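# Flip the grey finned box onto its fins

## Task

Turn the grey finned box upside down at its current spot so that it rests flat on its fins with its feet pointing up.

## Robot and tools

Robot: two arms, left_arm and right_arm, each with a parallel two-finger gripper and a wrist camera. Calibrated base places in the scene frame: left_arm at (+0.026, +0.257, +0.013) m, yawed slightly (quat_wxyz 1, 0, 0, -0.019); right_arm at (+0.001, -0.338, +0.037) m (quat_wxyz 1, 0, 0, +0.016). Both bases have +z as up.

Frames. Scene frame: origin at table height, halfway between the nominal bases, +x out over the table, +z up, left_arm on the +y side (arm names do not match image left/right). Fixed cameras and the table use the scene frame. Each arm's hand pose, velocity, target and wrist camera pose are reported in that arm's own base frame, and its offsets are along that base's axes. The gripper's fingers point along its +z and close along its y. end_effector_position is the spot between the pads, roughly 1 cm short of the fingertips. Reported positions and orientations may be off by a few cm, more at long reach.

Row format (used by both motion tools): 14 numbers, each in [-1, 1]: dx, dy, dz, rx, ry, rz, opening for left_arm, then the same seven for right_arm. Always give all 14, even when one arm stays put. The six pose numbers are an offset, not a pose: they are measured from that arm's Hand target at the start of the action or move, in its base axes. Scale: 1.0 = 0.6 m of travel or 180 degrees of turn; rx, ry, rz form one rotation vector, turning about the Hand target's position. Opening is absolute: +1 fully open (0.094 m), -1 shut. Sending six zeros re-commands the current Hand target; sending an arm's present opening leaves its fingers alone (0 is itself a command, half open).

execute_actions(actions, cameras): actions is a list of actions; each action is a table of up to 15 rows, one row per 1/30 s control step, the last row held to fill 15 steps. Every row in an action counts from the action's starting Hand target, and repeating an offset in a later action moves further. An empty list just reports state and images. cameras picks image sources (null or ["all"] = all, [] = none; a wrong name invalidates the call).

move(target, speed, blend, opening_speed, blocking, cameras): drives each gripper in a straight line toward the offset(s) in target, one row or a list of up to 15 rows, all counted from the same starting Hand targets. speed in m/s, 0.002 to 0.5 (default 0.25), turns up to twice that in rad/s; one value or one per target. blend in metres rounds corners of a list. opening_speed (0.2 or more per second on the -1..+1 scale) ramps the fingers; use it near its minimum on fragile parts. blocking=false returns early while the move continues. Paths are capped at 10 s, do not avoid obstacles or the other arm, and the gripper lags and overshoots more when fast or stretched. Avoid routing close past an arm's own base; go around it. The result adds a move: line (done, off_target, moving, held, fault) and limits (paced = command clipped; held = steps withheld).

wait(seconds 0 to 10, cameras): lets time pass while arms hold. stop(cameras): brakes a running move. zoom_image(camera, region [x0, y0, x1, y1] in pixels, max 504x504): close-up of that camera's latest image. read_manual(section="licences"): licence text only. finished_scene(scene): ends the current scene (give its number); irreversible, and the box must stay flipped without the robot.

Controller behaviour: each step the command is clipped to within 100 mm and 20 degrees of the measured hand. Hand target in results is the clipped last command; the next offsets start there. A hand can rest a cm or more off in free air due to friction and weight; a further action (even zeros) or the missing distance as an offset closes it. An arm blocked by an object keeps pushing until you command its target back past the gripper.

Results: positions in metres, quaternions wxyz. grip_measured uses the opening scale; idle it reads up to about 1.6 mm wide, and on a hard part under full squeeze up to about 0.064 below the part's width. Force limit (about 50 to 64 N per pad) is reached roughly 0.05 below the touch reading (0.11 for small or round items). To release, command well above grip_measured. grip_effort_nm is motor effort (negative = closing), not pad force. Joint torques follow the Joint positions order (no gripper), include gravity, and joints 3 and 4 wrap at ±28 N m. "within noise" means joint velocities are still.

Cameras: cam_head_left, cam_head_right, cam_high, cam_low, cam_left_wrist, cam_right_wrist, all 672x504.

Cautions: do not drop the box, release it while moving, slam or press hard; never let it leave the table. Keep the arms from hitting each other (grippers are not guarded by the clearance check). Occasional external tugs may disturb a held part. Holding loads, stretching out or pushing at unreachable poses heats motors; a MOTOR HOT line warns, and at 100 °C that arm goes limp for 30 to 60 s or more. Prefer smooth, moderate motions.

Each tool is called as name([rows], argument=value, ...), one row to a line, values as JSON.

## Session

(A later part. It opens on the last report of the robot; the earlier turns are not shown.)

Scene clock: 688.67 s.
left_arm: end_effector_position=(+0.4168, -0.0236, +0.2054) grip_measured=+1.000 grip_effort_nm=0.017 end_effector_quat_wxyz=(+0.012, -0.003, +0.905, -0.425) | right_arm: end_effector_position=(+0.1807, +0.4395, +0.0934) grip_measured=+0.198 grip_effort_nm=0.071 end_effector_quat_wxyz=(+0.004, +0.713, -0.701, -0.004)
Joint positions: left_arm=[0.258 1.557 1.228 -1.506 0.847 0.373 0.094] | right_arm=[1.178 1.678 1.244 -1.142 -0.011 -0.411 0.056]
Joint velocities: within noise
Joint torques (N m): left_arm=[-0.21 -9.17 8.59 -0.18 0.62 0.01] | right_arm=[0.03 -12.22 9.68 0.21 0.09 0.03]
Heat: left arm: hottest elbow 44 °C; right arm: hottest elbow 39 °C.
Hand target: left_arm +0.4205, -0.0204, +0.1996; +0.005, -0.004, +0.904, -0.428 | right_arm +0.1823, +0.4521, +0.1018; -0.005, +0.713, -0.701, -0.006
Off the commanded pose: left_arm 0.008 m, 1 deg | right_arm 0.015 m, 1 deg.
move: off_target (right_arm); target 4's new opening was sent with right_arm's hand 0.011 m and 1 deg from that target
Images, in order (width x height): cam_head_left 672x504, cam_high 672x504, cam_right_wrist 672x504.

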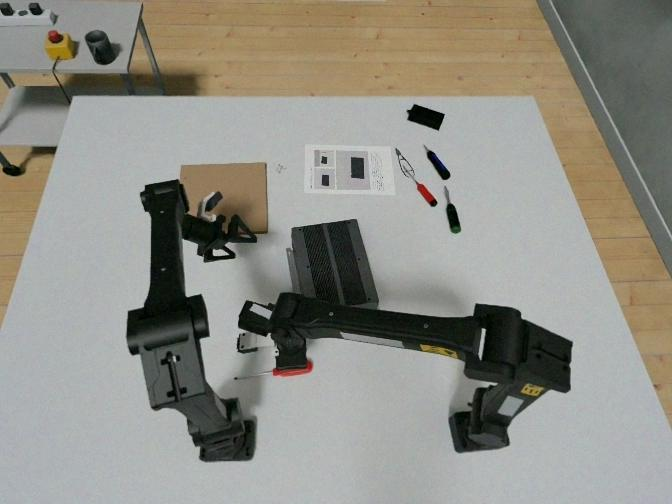

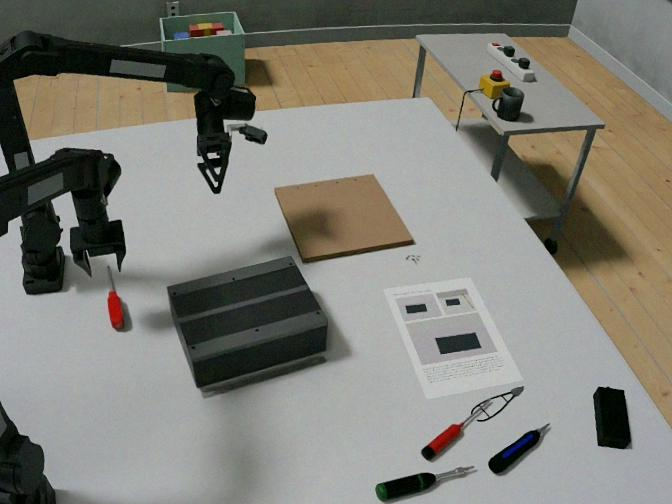

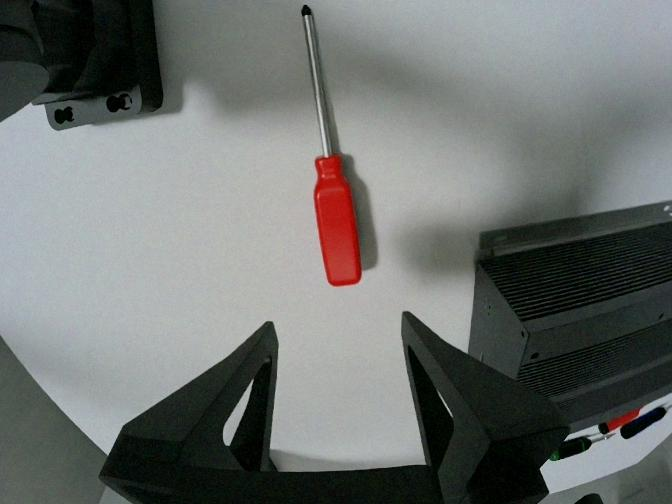

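move([
  [0,0,0,0,0,0,1, 0.113,-0.2535,-0.036,0.0206,-0.322,0.0331,-0.97],
  [0,0,0,0,0,0,1, 0.15,-0.3075,-0.1905,0.0206,-0.322,0.0331,-0.97],
], blend=0.03, speed=0.2)

zoom_image(camera="cam_high", region=[60, 230, 340, 440])

Scene clock: 730.80 s.
left_arm: end_effector_position=(+0.4168, -0.0236, +0.2054) grip_measured=+1.000 grip_effort_nm=0.022 end_effector_quat_wxyz=(+0.012, -0.003, +0.905, -0.425) | right_arm: end_effector_position=(+0.2689, +0.2718, -0.0100) grip_measured=-0.968 grip_effort_nm=-0.095 end_effector_quat_wxyz=(-0.368, +0.662, -0.572, +0.315)
Joint positions: left_arm=[0.258 1.557 1.228 -1.506 0.847 0.373 0.094] | right_arm=[1.11 1.655 0.371 0.455 0.768 -0.918 0.001]
Joint velocities: within noise
Joint torques (N m): left_arm=[-0.44 -9.11 8.59 -0.21 0.62 0.01] | right_arm=[-1.9 -7 2.84 2.51 0.16 -0.03]
Heat: left arm: hottest elbow 44 °C; right arm: hottest elbow 40 °C.
Hand target: left_arm +0.4205, -0.0204, +0.1996; +0.005, -0.004, +0.904, -0.428 | right_arm +0.2724, +0.2678, -0.0124; -0.366, +0.661, -0.574, +0.318
Off the commanded pose: left_arm 0.008 m, 1 deg | right_arm 0.006 m, 0 deg.
move: done

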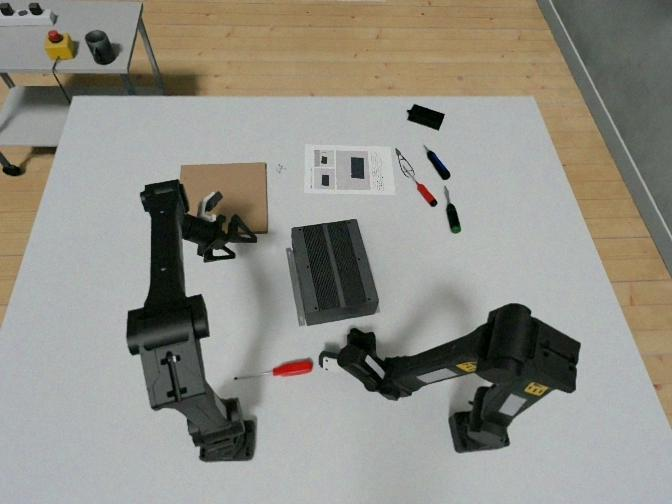

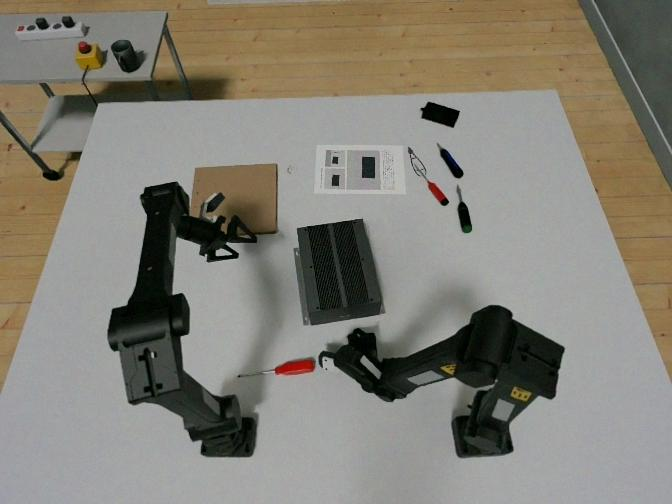

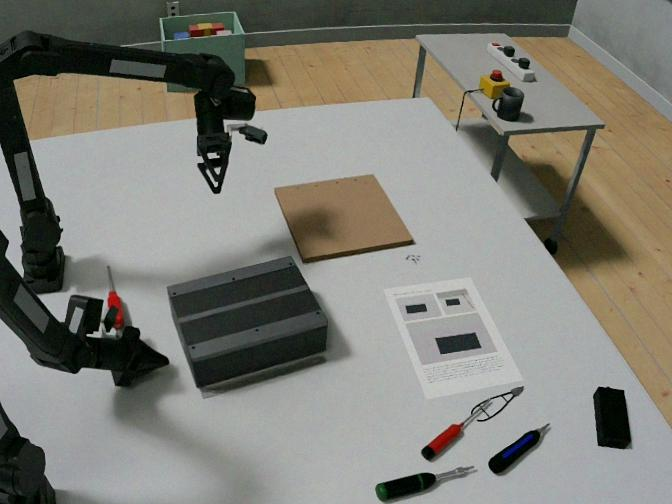

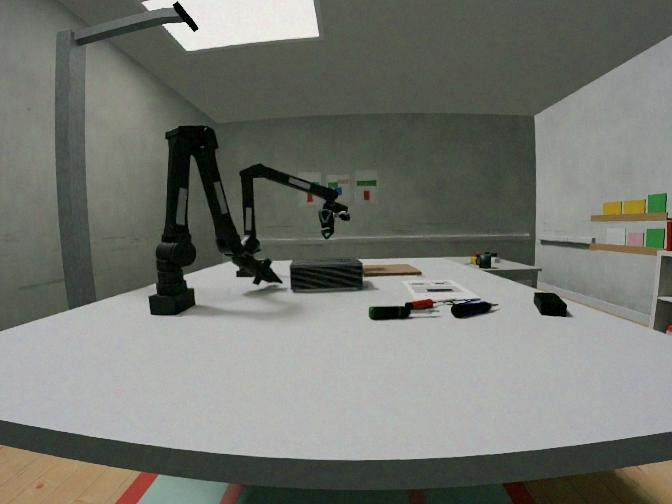

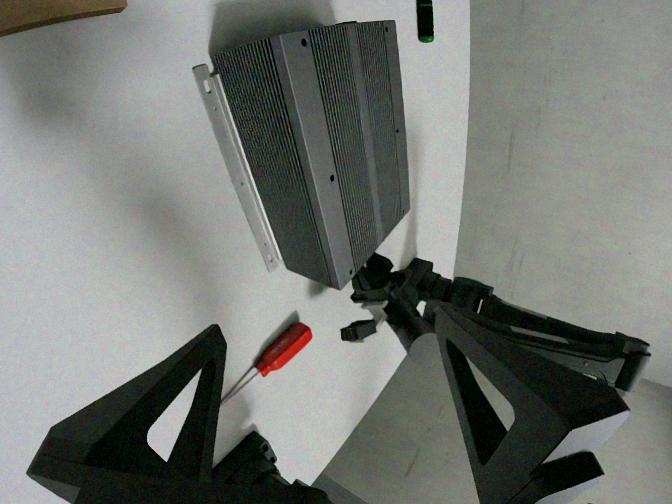

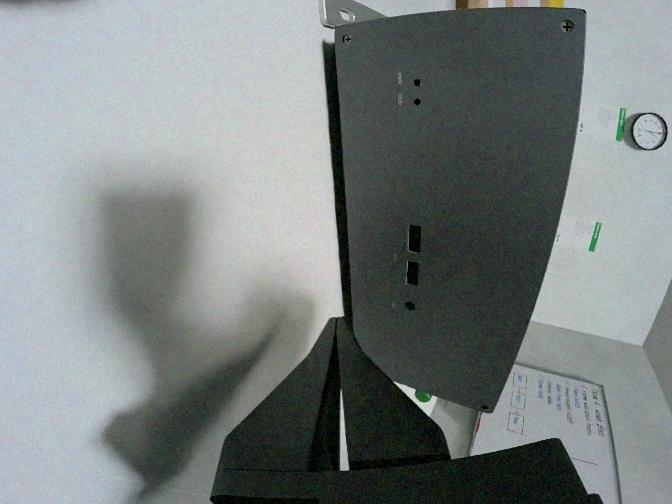

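Scaled by 1.800.

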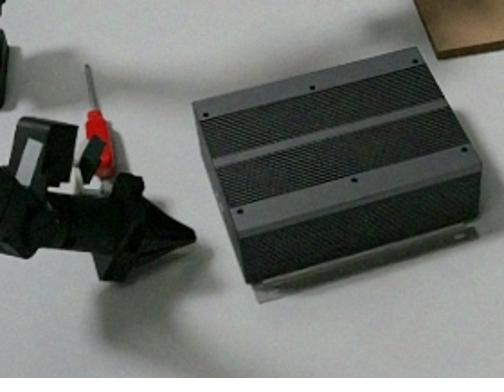

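move(target=[0,0,0,0,0,0,1, 0.02,0.0,-0.026,0,0,0,-0.97], speed=0.1, cameras=["cam_low", "cam_right_wrist", "cam_high"])

zoom_image(camera="cam_right_wrist", region=[290, 260, 400, 370])

zoom_image(camera="cam_low", region=[235, 245, 375, 305])

Scene clock: 746.07 s.
left_arm: end_effector_position=(+0.4168, -0.0236, +0.2054) grip_measured=+1.000 grip_effort_nm=0.017 end_effector_quat_wxyz=(+0.012, -0.003, +0.905, -0.425) | right_arm: end_effector_position=(+0.2779, +0.2661, -0.0285) grip_measured=-0.968 grip_effort_nm=-0.095 end_effector_quat_wxyz=(-0.362, +0.665, -0.571, +0.317)
Joint positions: left_arm=[0.258 1.557 1.228 -1.506 0.847 0.373 0.094] | right_arm=[1.072 1.741 0.371 0.554 0.742 -0.957 0.001]
Joint velocities: within noise
Joint torques (N m): left_arm=[-0.26 -9.17 8.61 -0.2 0.61 0.01] | right_arm=[-1.49 -7 3.04 2.33 0.13 -0.04]
Heat: left arm: hottest elbow 44 °C; right arm: hottest elbow 39 °C.
Hand target: left_arm +0.4205, -0.0204, +0.1996; +0.005, -0.004, +0.904, -0.428 | right_arm +0.2844, +0.2678, -0.0281; -0.365, +0.661, -0.573, +0.318
Off the commanded pose: left_arm 0.008 m, 1 deg | right_arm 0.007 m, 1 deg.
move: done
Images, in order (width x height): cam_high 672x504, cam_low 672x504, cam_right_wrist 672x504.

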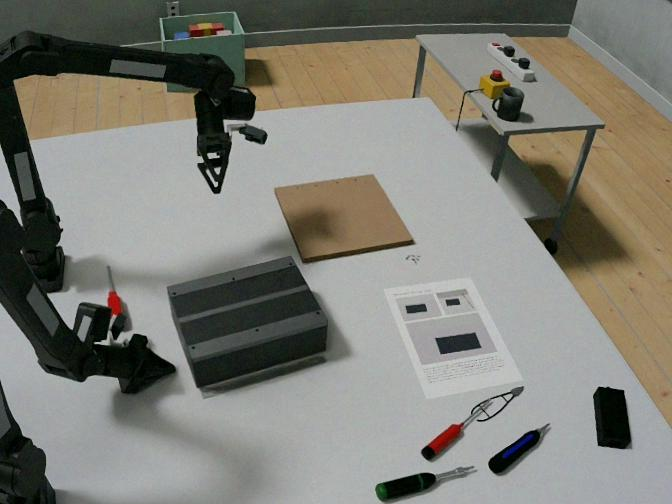

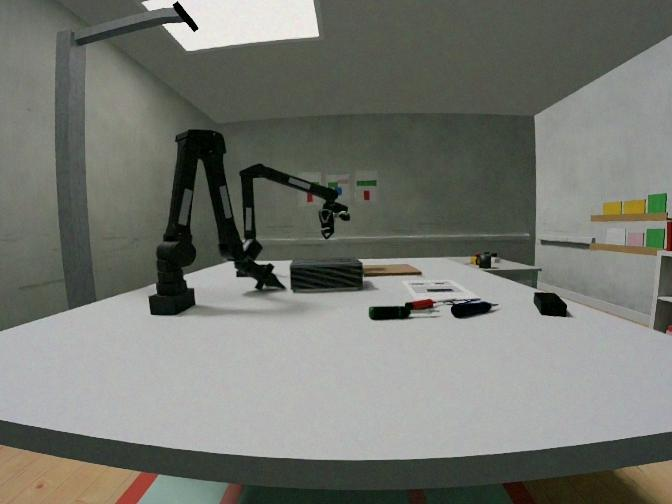

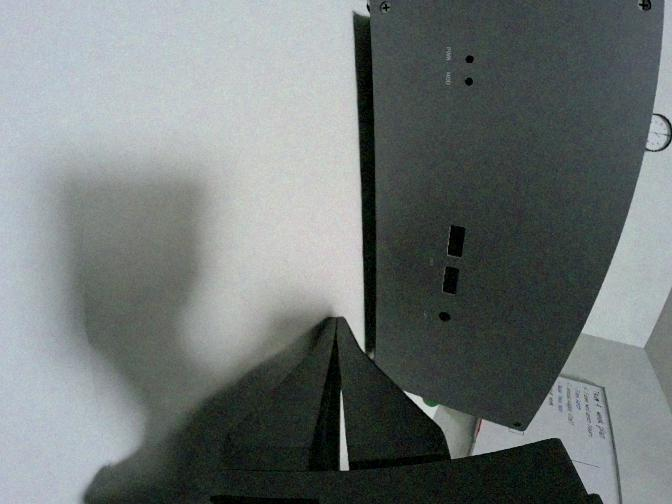

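Scaled by 4.582 from the camera's 672x504 image, which has a finer 960x720 frame.

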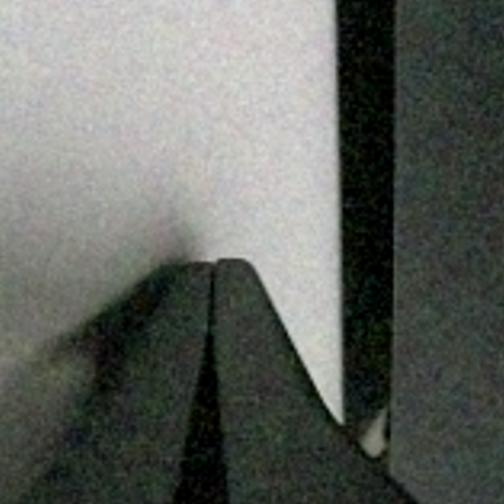

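Scaled by 3.600.

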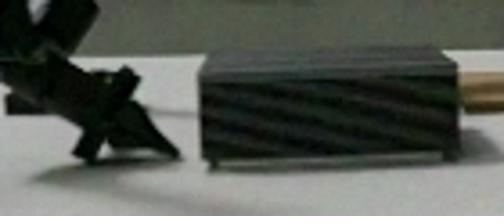

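move(target=[0,0,0,0,0,0,1, 0.05,0.0075,0.0015,0,0,0,-0.97], speed=0.06, cameras=["cam_low", "cam_right_wrist"])

zoom_image(camera="cam_right_wrist", region=[290, 260, 400, 370])

zoom_image(camera="cam_low", region=[235, 245, 375, 305])

Scene clock: 763.50 s.
left_arm: end_effector_position=(+0.4168, -0.0236, +0.2054) grip_measured=+1.000 grip_effort_nm=0.017 end_effector_quat_wxyz=(+0.012, -0.003, +0.905, -0.425) | right_arm: end_effector_position=(+0.3048, +0.2667, -0.0297) grip_measured=-0.968 grip_effort_nm=-0.095 end_effector_quat_wxyz=(-0.358, +0.667, -0.571, +0.317)
Joint positions: left_arm=[0.258 1.557 1.228 -1.506 0.847 0.373 0.094] | right_arm=[0.992 1.765 0.408 0.579 0.686 -1.029 0.001]
Joint velocities: within noise
Joint torques (N m): left_arm=[-0.26 -9.17 8.64 -0.18 0.61 0] | right_arm=[-2.26 -7.41 4.21 2.36 0.09 -0.01]
Heat: left arm: hottest elbow 44 °C; right arm: hottest elbow 38 °C.
Hand target: left_arm +0.4205, -0.0204, +0.1996; +0.005, -0.004, +0.904, -0.428 | right_arm +0.3144, +0.2721, -0.0272; -0.365, +0.661, -0.573, +0.318
Off the commanded pose: left_arm 0.008 m, 1 deg | right_arm 0.011 m, 1 deg.
move: off_target (right_arm)
Images, in order (width x height): cam_low 672x504, cam_right_wrist 672x504.

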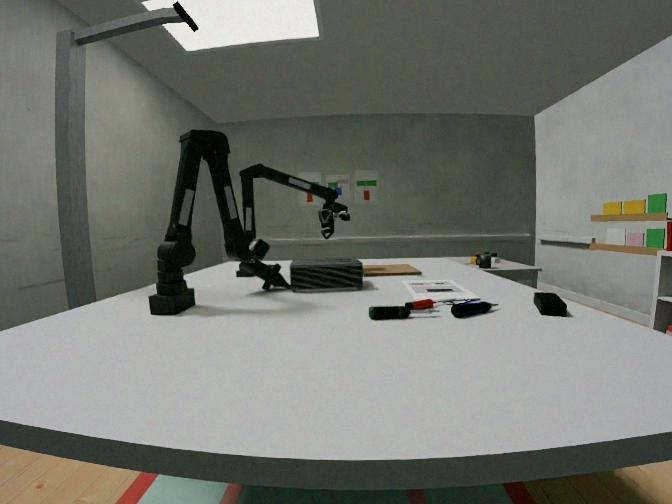

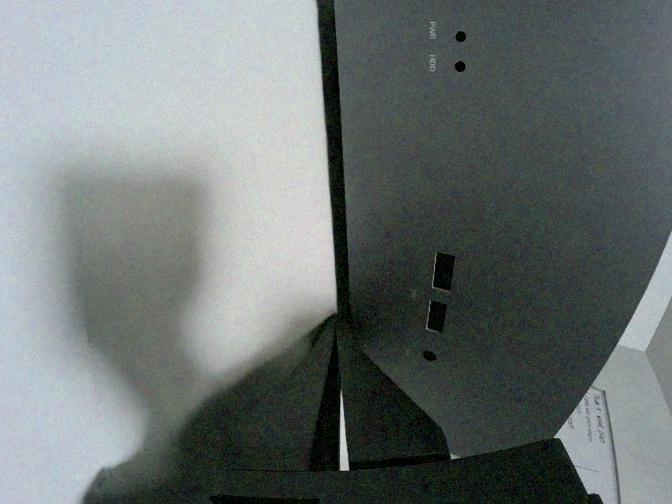

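Scaled by 4.582 from the camera's 672x504 image, which has a finer 960x720 frame.

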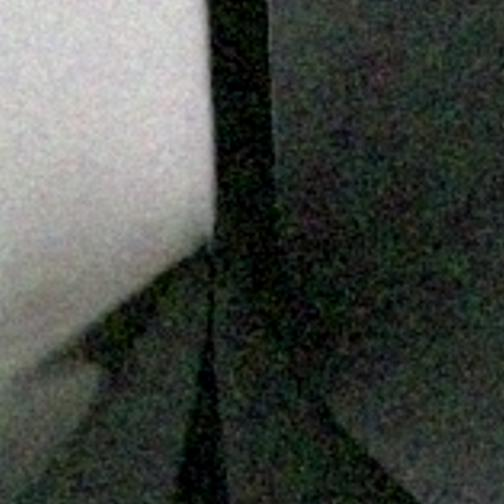

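Scaled by 3.600.

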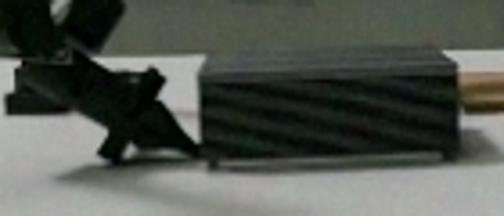

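move(target=[0,0,0,0,0,0,1, 0.02,0.0028,0.0,0,0,0,-0.97], speed=0.05, cameras=["cam_low", "cam_right_wrist"])

zoom_image(camera="cam_right_wrist", region=[290, 260, 400, 370])

zoom_image(camera="cam_low", region=[235, 245, 375, 305])

Scene clock: 774.90 s.
left_arm: end_effector_position=(+0.4168, -0.0236, +0.2054) grip_measured=+1.000 grip_effort_nm=0.017 end_effector_quat_wxyz=(+0.012, -0.003, +0.905, -0.425) | right_arm: end_effector_position=(+0.3094, +0.2677, -0.0302) grip_measured=-0.969 grip_effort_nm=-0.076 end_effector_quat_wxyz=(-0.357, +0.670, -0.569, +0.315)
Joint positions: left_arm=[0.258 1.557 1.228 -1.506 0.847 0.373 0.094] | right_arm=[0.978 1.769 0.415 0.583 0.67 -1.047 0.001]
Joint velocities: within noise
Joint torques (N m): left_arm=[-0.32 -9.23 8.61 -0.21 0.62 0.01] | right_arm=[-3.08 -7 5 2.48 -0.13 -0.08]
Heat: left arm: hottest elbow 44 °C; right arm: hottest elbow 37 °C.
Hand target: left_arm +0.4205, -0.0204, +0.1996; +0.005, -0.004, +0.904, -0.428 | right_arm +0.3264, +0.2739, -0.0272; -0.365, +0.661, -0.574, +0.318
Off the commanded pose: left_arm 0.008 m, 1 deg | right_arm 0.018 m, 2 deg.
move: off_target (right_arm)
Images, in order (width x height): cam_low 672x504, cam_right_wrist 672x504.

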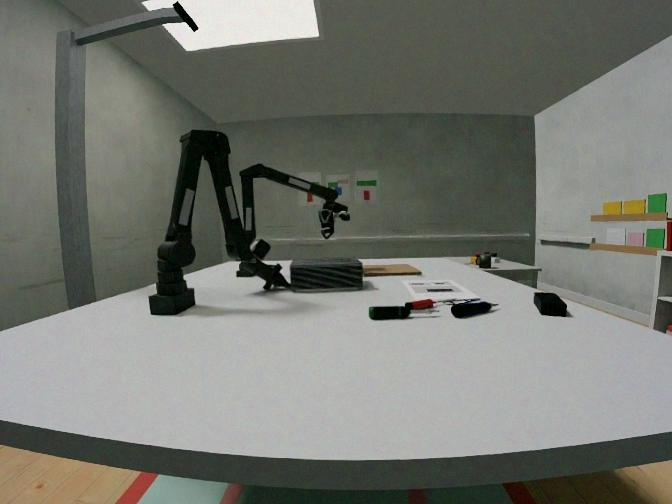

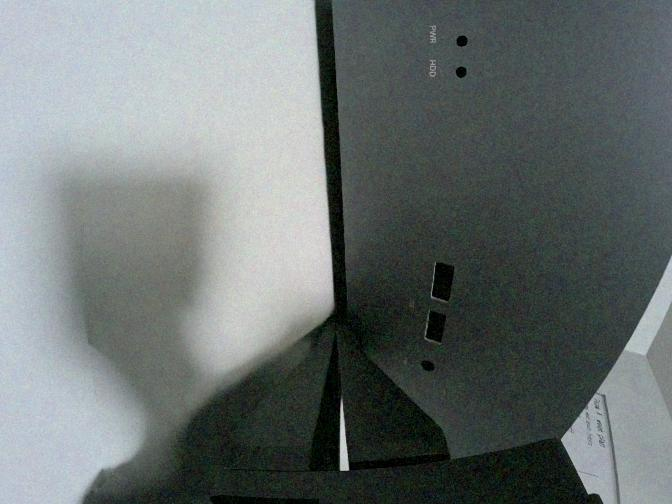

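Scaled by 4.582 from the camera's 672x504 image, which has a finer 960x720 frame.

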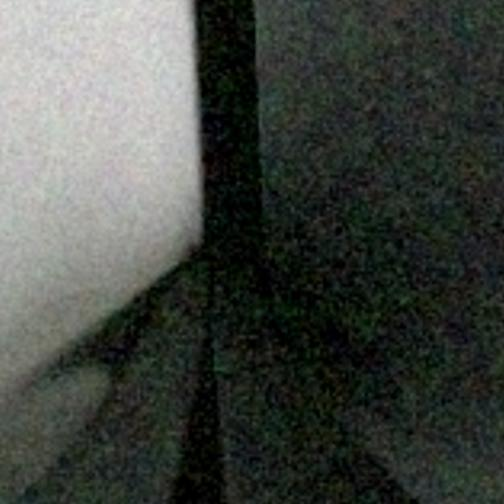

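Scaled by 3.600.

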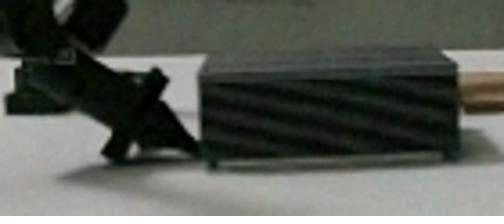

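move(target=[0,0,0,0,0,0,1, 0.005,0.0,0.03,0,0,0,-0.97], speed=0.05, cameras=["cam_low", "cam_right_wrist"])

zoom_image(camera="cam_right_wrist", region=[290, 260, 400, 370])

zoom_image(camera="cam_low", region=[235, 245, 375, 305])

Scene clock: 788.87 s.
left_arm: end_effector_position=(+0.4168, -0.0236, +0.2054) grip_measured=+1.000 grip_effort_nm=0.017 end_effector_quat_wxyz=(+0.012, -0.003, +0.905, -0.425) | right_arm: end_effector_position=(+0.3090, +0.2633, -0.0293) grip_measured=-0.969 grip_effort_nm=-0.076 end_effector_quat_wxyz=(-0.342, +0.682, -0.567, +0.312)
Joint positions: left_arm=[0.258 1.557 1.228 -1.506 0.847 0.373 0.094] | right_arm=[0.966 1.739 0.415 0.523 0.65 -1.06 0.001]
Joint velocities: within noise
Joint torques (N m): left_arm=[-0.32 -9.11 8.61 -0.16 0.61 0.01] | right_arm=[-2.14 -10.99 5.34 2.06 0.51 -0.09]
Heat: left arm: hottest elbow 44 °C; right arm: hottest elbow 37 °C.
Hand target: left_arm +0.4205, -0.0204, +0.1996; +0.005, -0.004, +0.904, -0.428 | right_arm +0.3294, +0.2738, -0.0092; -0.365, +0.661, -0.574, +0.318
Off the commanded pose: left_arm 0.008 m, 1 deg | right_arm 0.031 m, 4 deg.
move: off_target (right_arm)
Images, in order (width x height): cam_low 672x504, cam_right_wrist 672x504.

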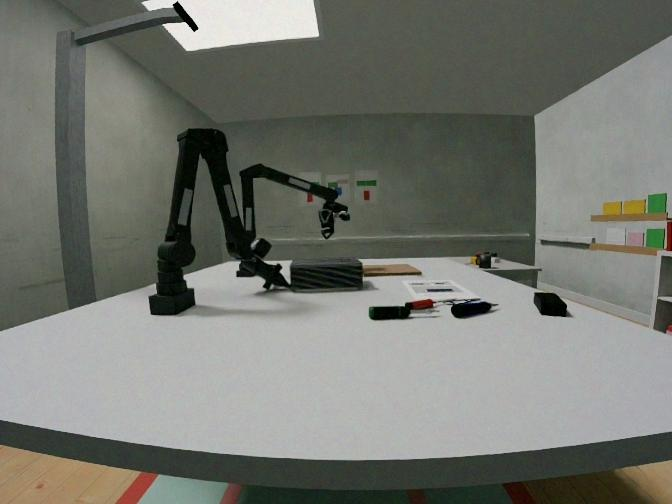

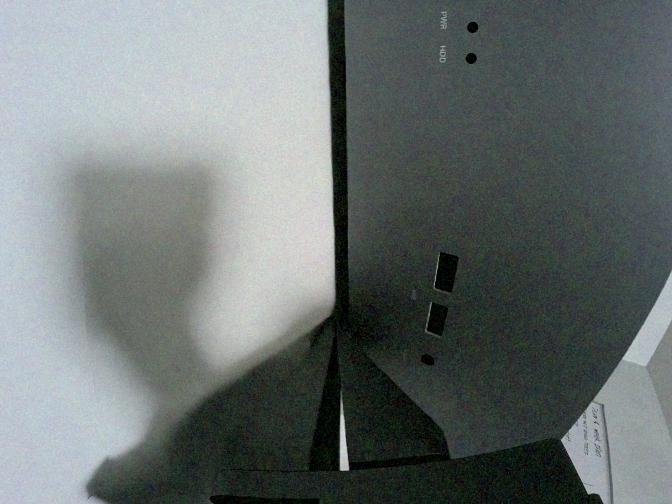

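Scaled by 4.582 from the camera's 672x504 image, which has a finer 960x720 frame.

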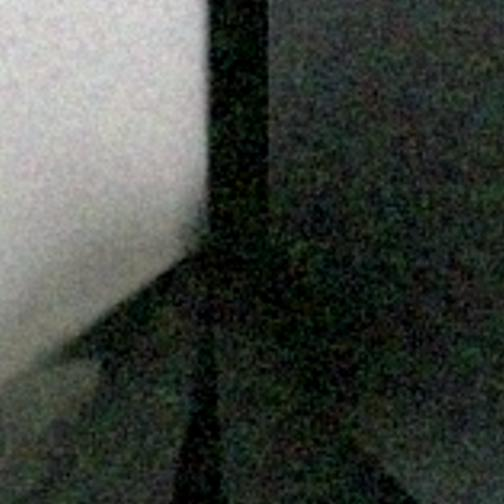

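Scaled by 3.600.

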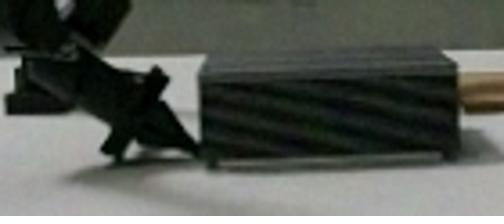

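move(target=[0,0,0,0,0,0,1, 0.003,0.0,0.04,0,0,0,-0.97], speed=0.05, cameras=["cam_low", "cam_right_wrist"])

zoom_image(camera="cam_low", region=[235, 245, 375, 305])

Scene clock: 795.70 s.
left_arm: end_effector_position=(+0.4168, -0.0236, +0.2054) grip_measured=+1.000 grip_effort_nm=0.017 end_effector_quat_wxyz=(+0.012, -0.003, +0.905, -0.425) | right_arm: end_effector_position=(+0.3065, +0.2620, -0.0109) grip_measured=-0.969 grip_effort_nm=-0.076 end_effector_quat_wxyz=(-0.334, +0.688, -0.565, +0.309)
Joint positions: left_arm=[0.258 1.557 1.228 -1.506 0.847 0.373 0.094] | right_arm=[0.966 1.641 0.414 0.409 0.64 -1.062 0.001]
Joint velocities: within noise
Joint torques (N m): left_arm=[-0.44 -9.11 8.61 -0.2 0.63 0.01] | right_arm=[-2.37 -10.29 6.41 2.37 0.76 -0.08]
Heat: left arm: hottest elbow 44 °C; right arm: hottest elbow 37 °C.
Hand target: left_arm +0.4205, -0.0204, +0.1996; +0.005, -0.004, +0.904, -0.428 | right_arm +0.3312, +0.2740, +0.0149; -0.366, +0.661, -0.574, +0.318
Off the commanded pose: left_arm 0.008 m, 1 deg | right_arm 0.038 m, 5 deg.
move: off_target (right_arm)
Images, in order (width x height): cam_low 672x504, cam_right_wrist 672x504.

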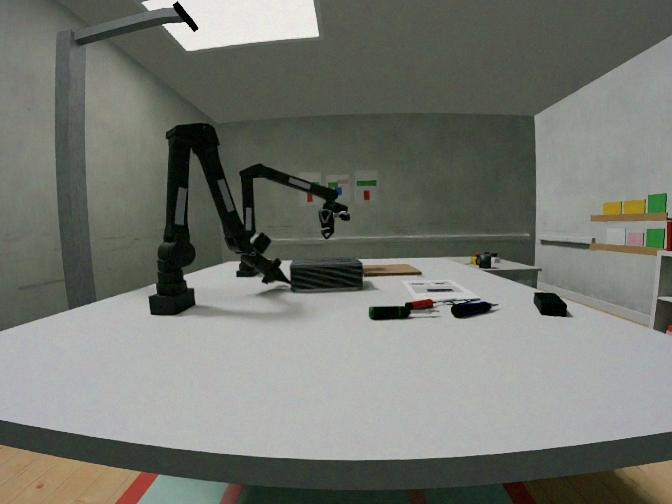

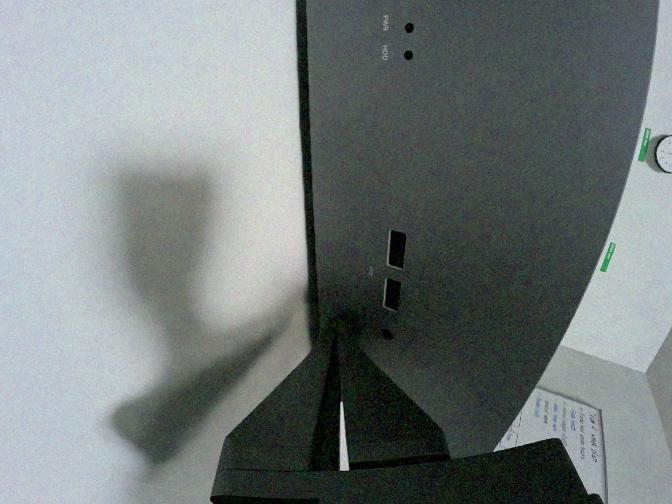

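Scaled by 3.600.

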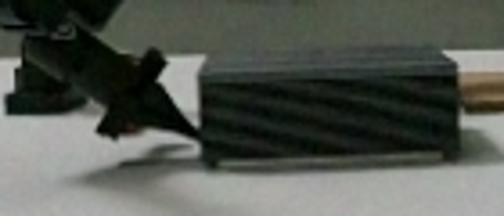

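move([
  [0,0,0,0,0,0,1, -0.09,-0.013,0.0,0.0015,-0.011,0,-0.97],
  [0,0,0,0,0,0,1, -0.09,-0.013,-0.068,0.0015,-0.011,0,-0.97],
], speed=0.1, cameras=["cam_low", "cam_right_wrist"])

zoom_image(camera="cam_low", region=[235, 245, 375, 305])

zoom_image(camera="cam_right_wrist", region=[260, 200, 400, 370])

Scene clock: 968.77 s.
left_arm: end_effector_position=(+0.4168, -0.0236, +0.2054) grip_measured=+1.000 grip_effort_nm=0.022 end_effector_quat_wxyz=(+0.012, -0.003, +0.905, -0.425) | right_arm: end_effector_position=(+0.2800, +0.2612, -0.0252) grip_measured=-0.969 grip_effort_nm=-0.076 end_effector_quat_wxyz=(-0.371, +0.654, -0.570, +0.331)
Joint positions: left_arm=[0.258 1.557 1.228 -1.506 0.847 0.373 0.094] | right_arm=[1.071 1.754 0.359 0.607 0.775 -0.97 0.001]
Joint velocities: within noise
Joint torques (N m): left_arm=[-0.26 -9.05 8.61 -0.14 0.61 0.01] | right_arm=[0.44 -6.95 2.24 2.29 0.46 0.1]
Heat: left arm: hottest elbow 45 °C; right arm: hottest elbow 37 °C.
Hand target: left_arm +0.4205, -0.0204, +0.1996; +0.005, -0.004, +0.904, -0.428 | right_arm +0.2771, +0.2660, -0.0260; -0.377, +0.654, -0.568, +0.328
Off the commanded pose: left_arm 0.008 m, 1 deg | right_arm 0.006 m, 1 deg.
move: done
Images, in order (width x height): cam_low 672x504, cam_right_wrist 672x504.

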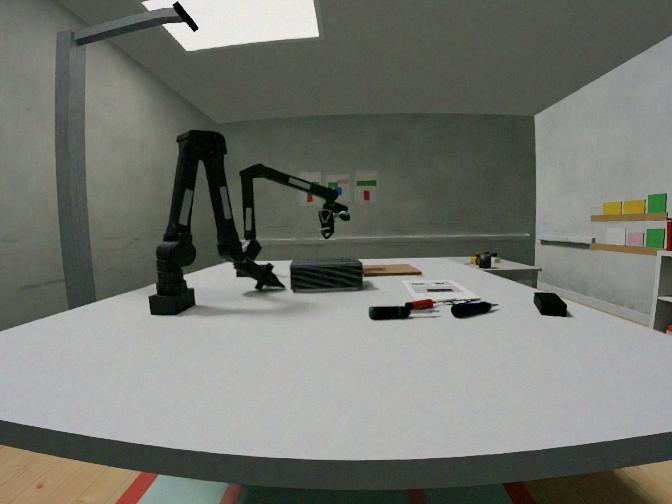

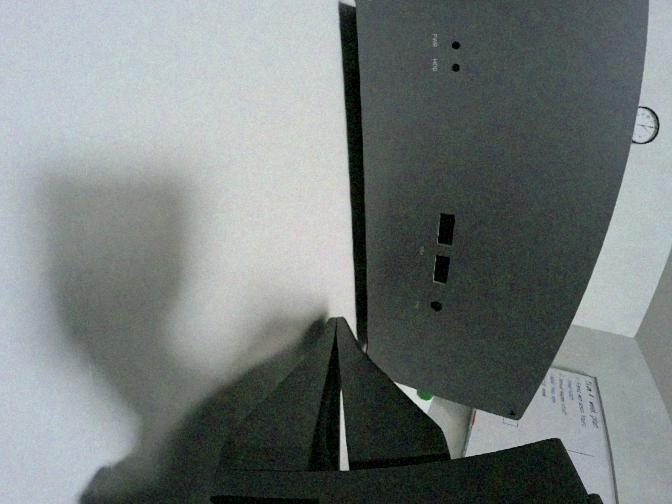

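Scaled by 3.600.

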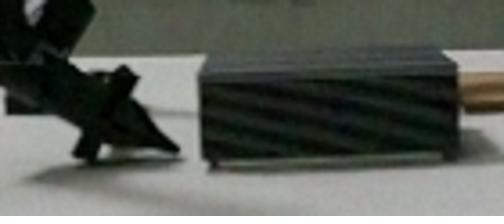

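Scaled by 2.965 from the camera's 672x504 image, which has a finer 960x720 frame.

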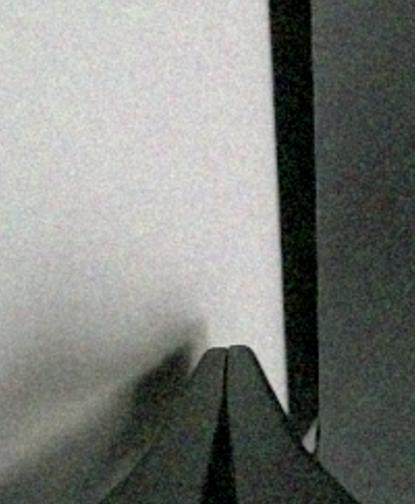

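move([
  [0,0,0,0,0,0,1, 0.008,0.004,-0.008,0,0,0,-0.97],
  [0,0,0,0,0,0,1, 0.095,0.016,-0.006,0,0,0,-0.97],
], speed=0.06, cameras=["cam_low", "cam_right_wrist"])

zoom_image(camera="cam_low", region=[235, 245, 375, 305])

zoom_image(camera="cam_right_wrist", region=[260, 200, 400, 370])

Scene clock: 986.60 s.
left_arm: end_effector_position=(+0.4168, -0.0236, +0.2054) grip_measured=+1.000 grip_effort_nm=0.022 end_effector_quat_wxyz=(+0.012, -0.003, +0.905, -0.425) | right_arm: end_effector_position=(+0.3095, +0.2719, -0.0304) grip_measured=-0.969 grip_effort_nm=-0.076 end_effector_quat_wxyz=(-0.372, +0.667, -0.560, +0.322)
Joint positions: left_arm=[0.258 1.557 1.228 -1.506 0.847 0.373 0.094] | right_arm=[0.988 1.802 0.409 0.665 0.683 -1.073 0.001]
Joint velocities: within noise
Joint torques (N m): left_arm=[-0.32 -9 8.62 -0.21 0.62 0.02] | right_arm=[-4.66 -7 5.48 2.55 -0.22 -0.18]
Heat: left arm: hottest elbow 45 °C; right arm: hottest elbow 36 °C.
Hand target: left_arm +0.4205, -0.0204, +0.1996; +0.005, -0.004, +0.904, -0.428 | right_arm +0.3342, +0.2756, -0.0295; -0.377, +0.654, -0.568, +0.328
Off the commanded pose: left_arm 0.008 m, 1 deg | right_arm 0.025 m, 2 deg.
move: off_target (right_arm)
Images, in order (width x height): cam_low 672x504, cam_right_wrist 672x504.

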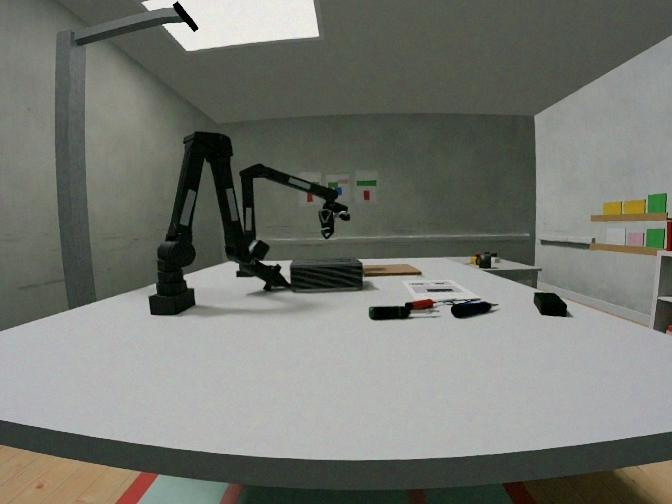

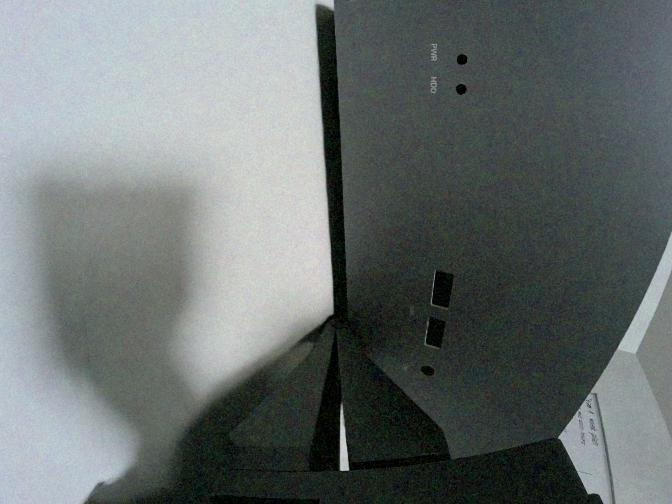

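Scaled by 3.600.

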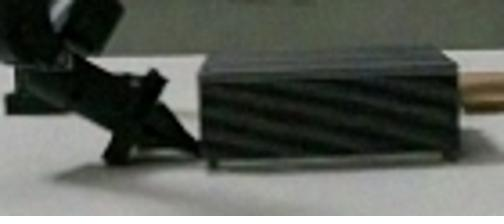

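Scaled by 2.965 from the camera's 672x504 image, which has a finer 960x720 frame.

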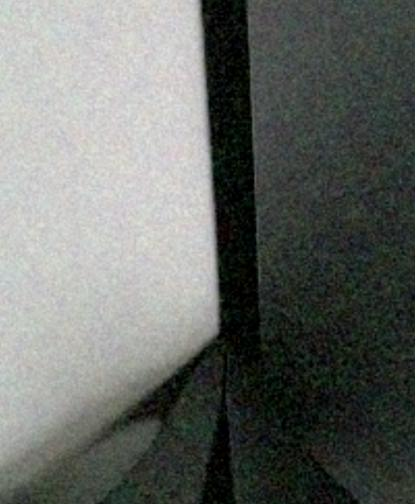

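move(target=[0,0,0,0,0,0,1, 0.05,0.007,0.06,0.0045,-0.033,0,-0.97], speed=0.06, cameras=["cam_low", "cam_right_wrist"])

zoom_image(camera="cam_low", region=[235, 245, 375, 305])

zoom_image(camera="cam_right_wrist", region=[260, 200, 400, 370])

Scene clock: 1001.00 s.
left_arm: end_effector_position=(+0.4168, -0.0236, +0.2054) grip_measured=+1.000 grip_effort_nm=0.022 end_effector_quat_wxyz=(+0.012, -0.003, +0.905, -0.425) | right_arm: end_effector_position=(+0.3229, +0.2634, -0.0288) grip_measured=-0.969 grip_effort_nm=-0.071 end_effector_quat_wxyz=(-0.361, +0.684, -0.536, +0.339)
Joint positions: left_arm=[0.258 1.557 1.228 -1.506 0.847 0.373 0.094] | right_arm=[0.94 1.807 0.409 0.699 0.656 -1.187 0.001]
Joint velocities: within noise
Joint torques (N m): left_arm=[-0.26 -9.29 8.59 -0.18 0.61 0.02] | right_arm=[-3.78 -10.7 6.78 4.3 1.19 -0.18]
Heat: left arm: hottest elbow 45 °C; right arm: hottest elbow 37 °C.
Hand target: left_arm +0.4205, -0.0204, +0.1996; +0.005, -0.004, +0.904, -0.428 | right_arm +0.3642, +0.2798, +0.0063; -0.410, +0.634, -0.550, +0.358
Off the commanded pose: left_arm 0.008 m, 1 deg | right_arm 0.057 m, 9 deg.
move: off_target (right_arm)
Images, in order (width x height): cam_low 672x504, cam_right_wrist 672x504.

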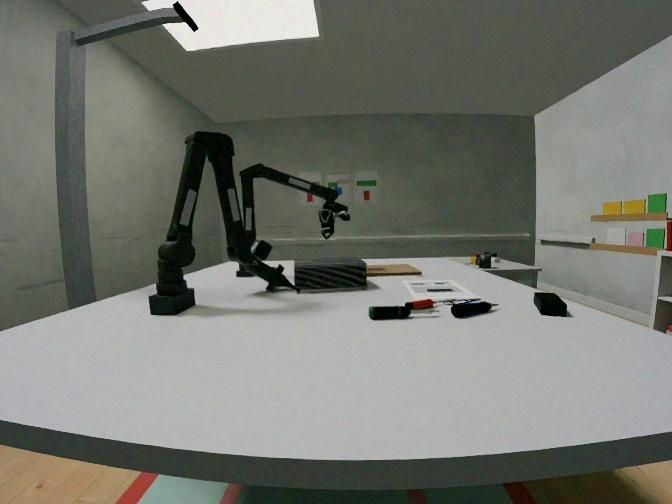

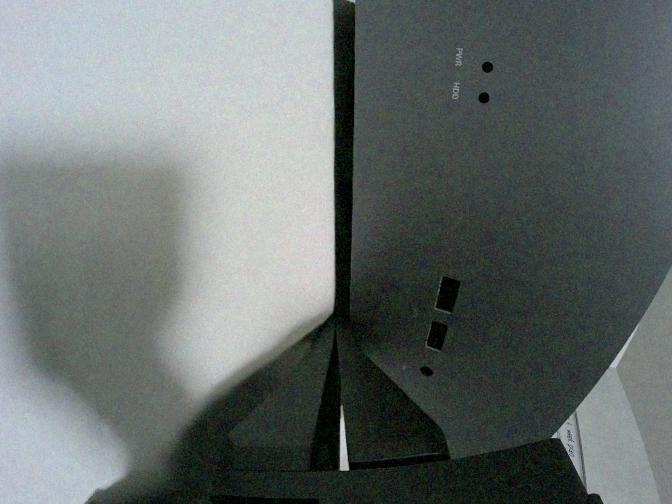

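Scaled by 3.600.

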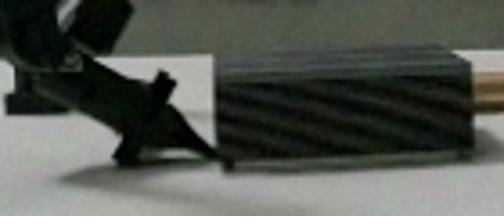

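Scaled by 2.965 from the camera's 672x504 image, which has a finer 960x720 frame.

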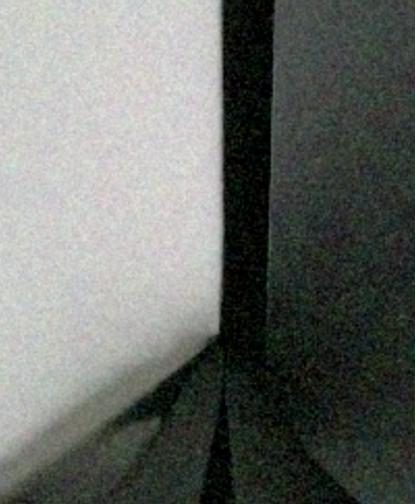

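move(target=[0,0,0,0,0,0,1, 0.0,0.0,0.05,-0.0045,0.033,0,-0.97], speed=0.05, cameras=["cam_low", "cam_right_wrist"])

zoom_image(camera="cam_low", region=[235, 245, 375, 305])

Scene clock: 1015.60 s.
left_arm: end_effector_position=(+0.4168, -0.0236, +0.2054) grip_measured=+1.000 grip_effort_nm=0.022 end_effector_quat_wxyz=(+0.012, -0.003, +0.905, -0.425) | right_arm: end_effector_position=(+0.3207, +0.2549, -0.0024) grip_measured=-0.969 grip_effort_nm=-0.071 end_effector_quat_wxyz=(-0.325, +0.701, -0.549, +0.320)
Joint positions: left_arm=[0.258 1.557 1.228 -1.506 0.847 0.373 0.094] | right_arm=[0.916 1.614 0.421 0.399 0.613 -1.154 0.001]
Joint velocities: within noise
Joint torques (N m): left_arm=[-0.26 -9.05 8.61 -0.23 0.62 0.01] | right_arm=[-3.96 -10.46 9.89 2.55 0.63 0.12]
Heat: left arm: hottest elbow 45 °C; right arm: hottest elbow 38 °C.
Hand target: left_arm +0.4205, -0.0204, +0.1996; +0.005, -0.004, +0.904, -0.428 | right_arm +0.3641, +0.2799, +0.0363; -0.377, +0.654, -0.568, +0.328
Off the commanded pose: left_arm 0.008 m, 1 deg | right_arm 0.063 m, 8 deg.
move: off_target (right_arm)
Images, in order (width x height): cam_low 672x504, cam_right_wrist 672x504.

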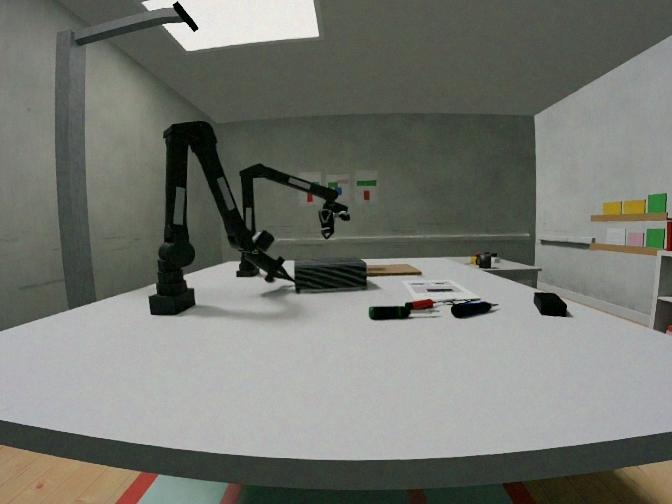

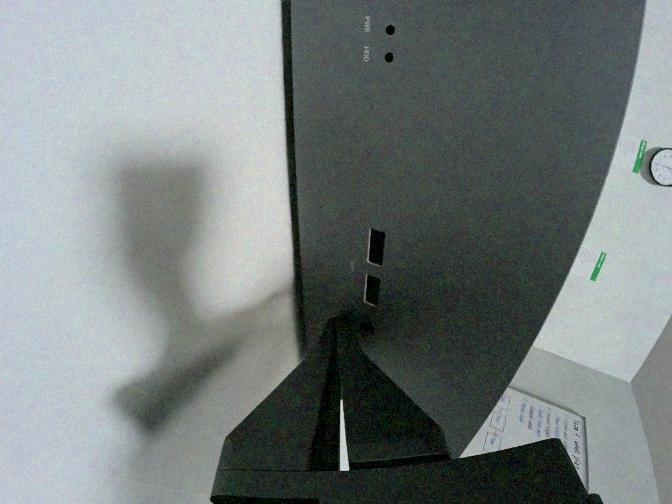

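Scaled by 3.600.

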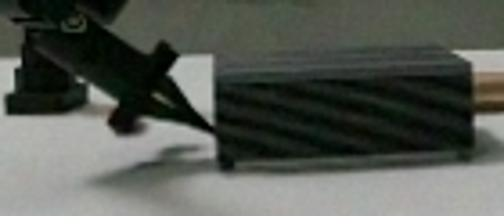

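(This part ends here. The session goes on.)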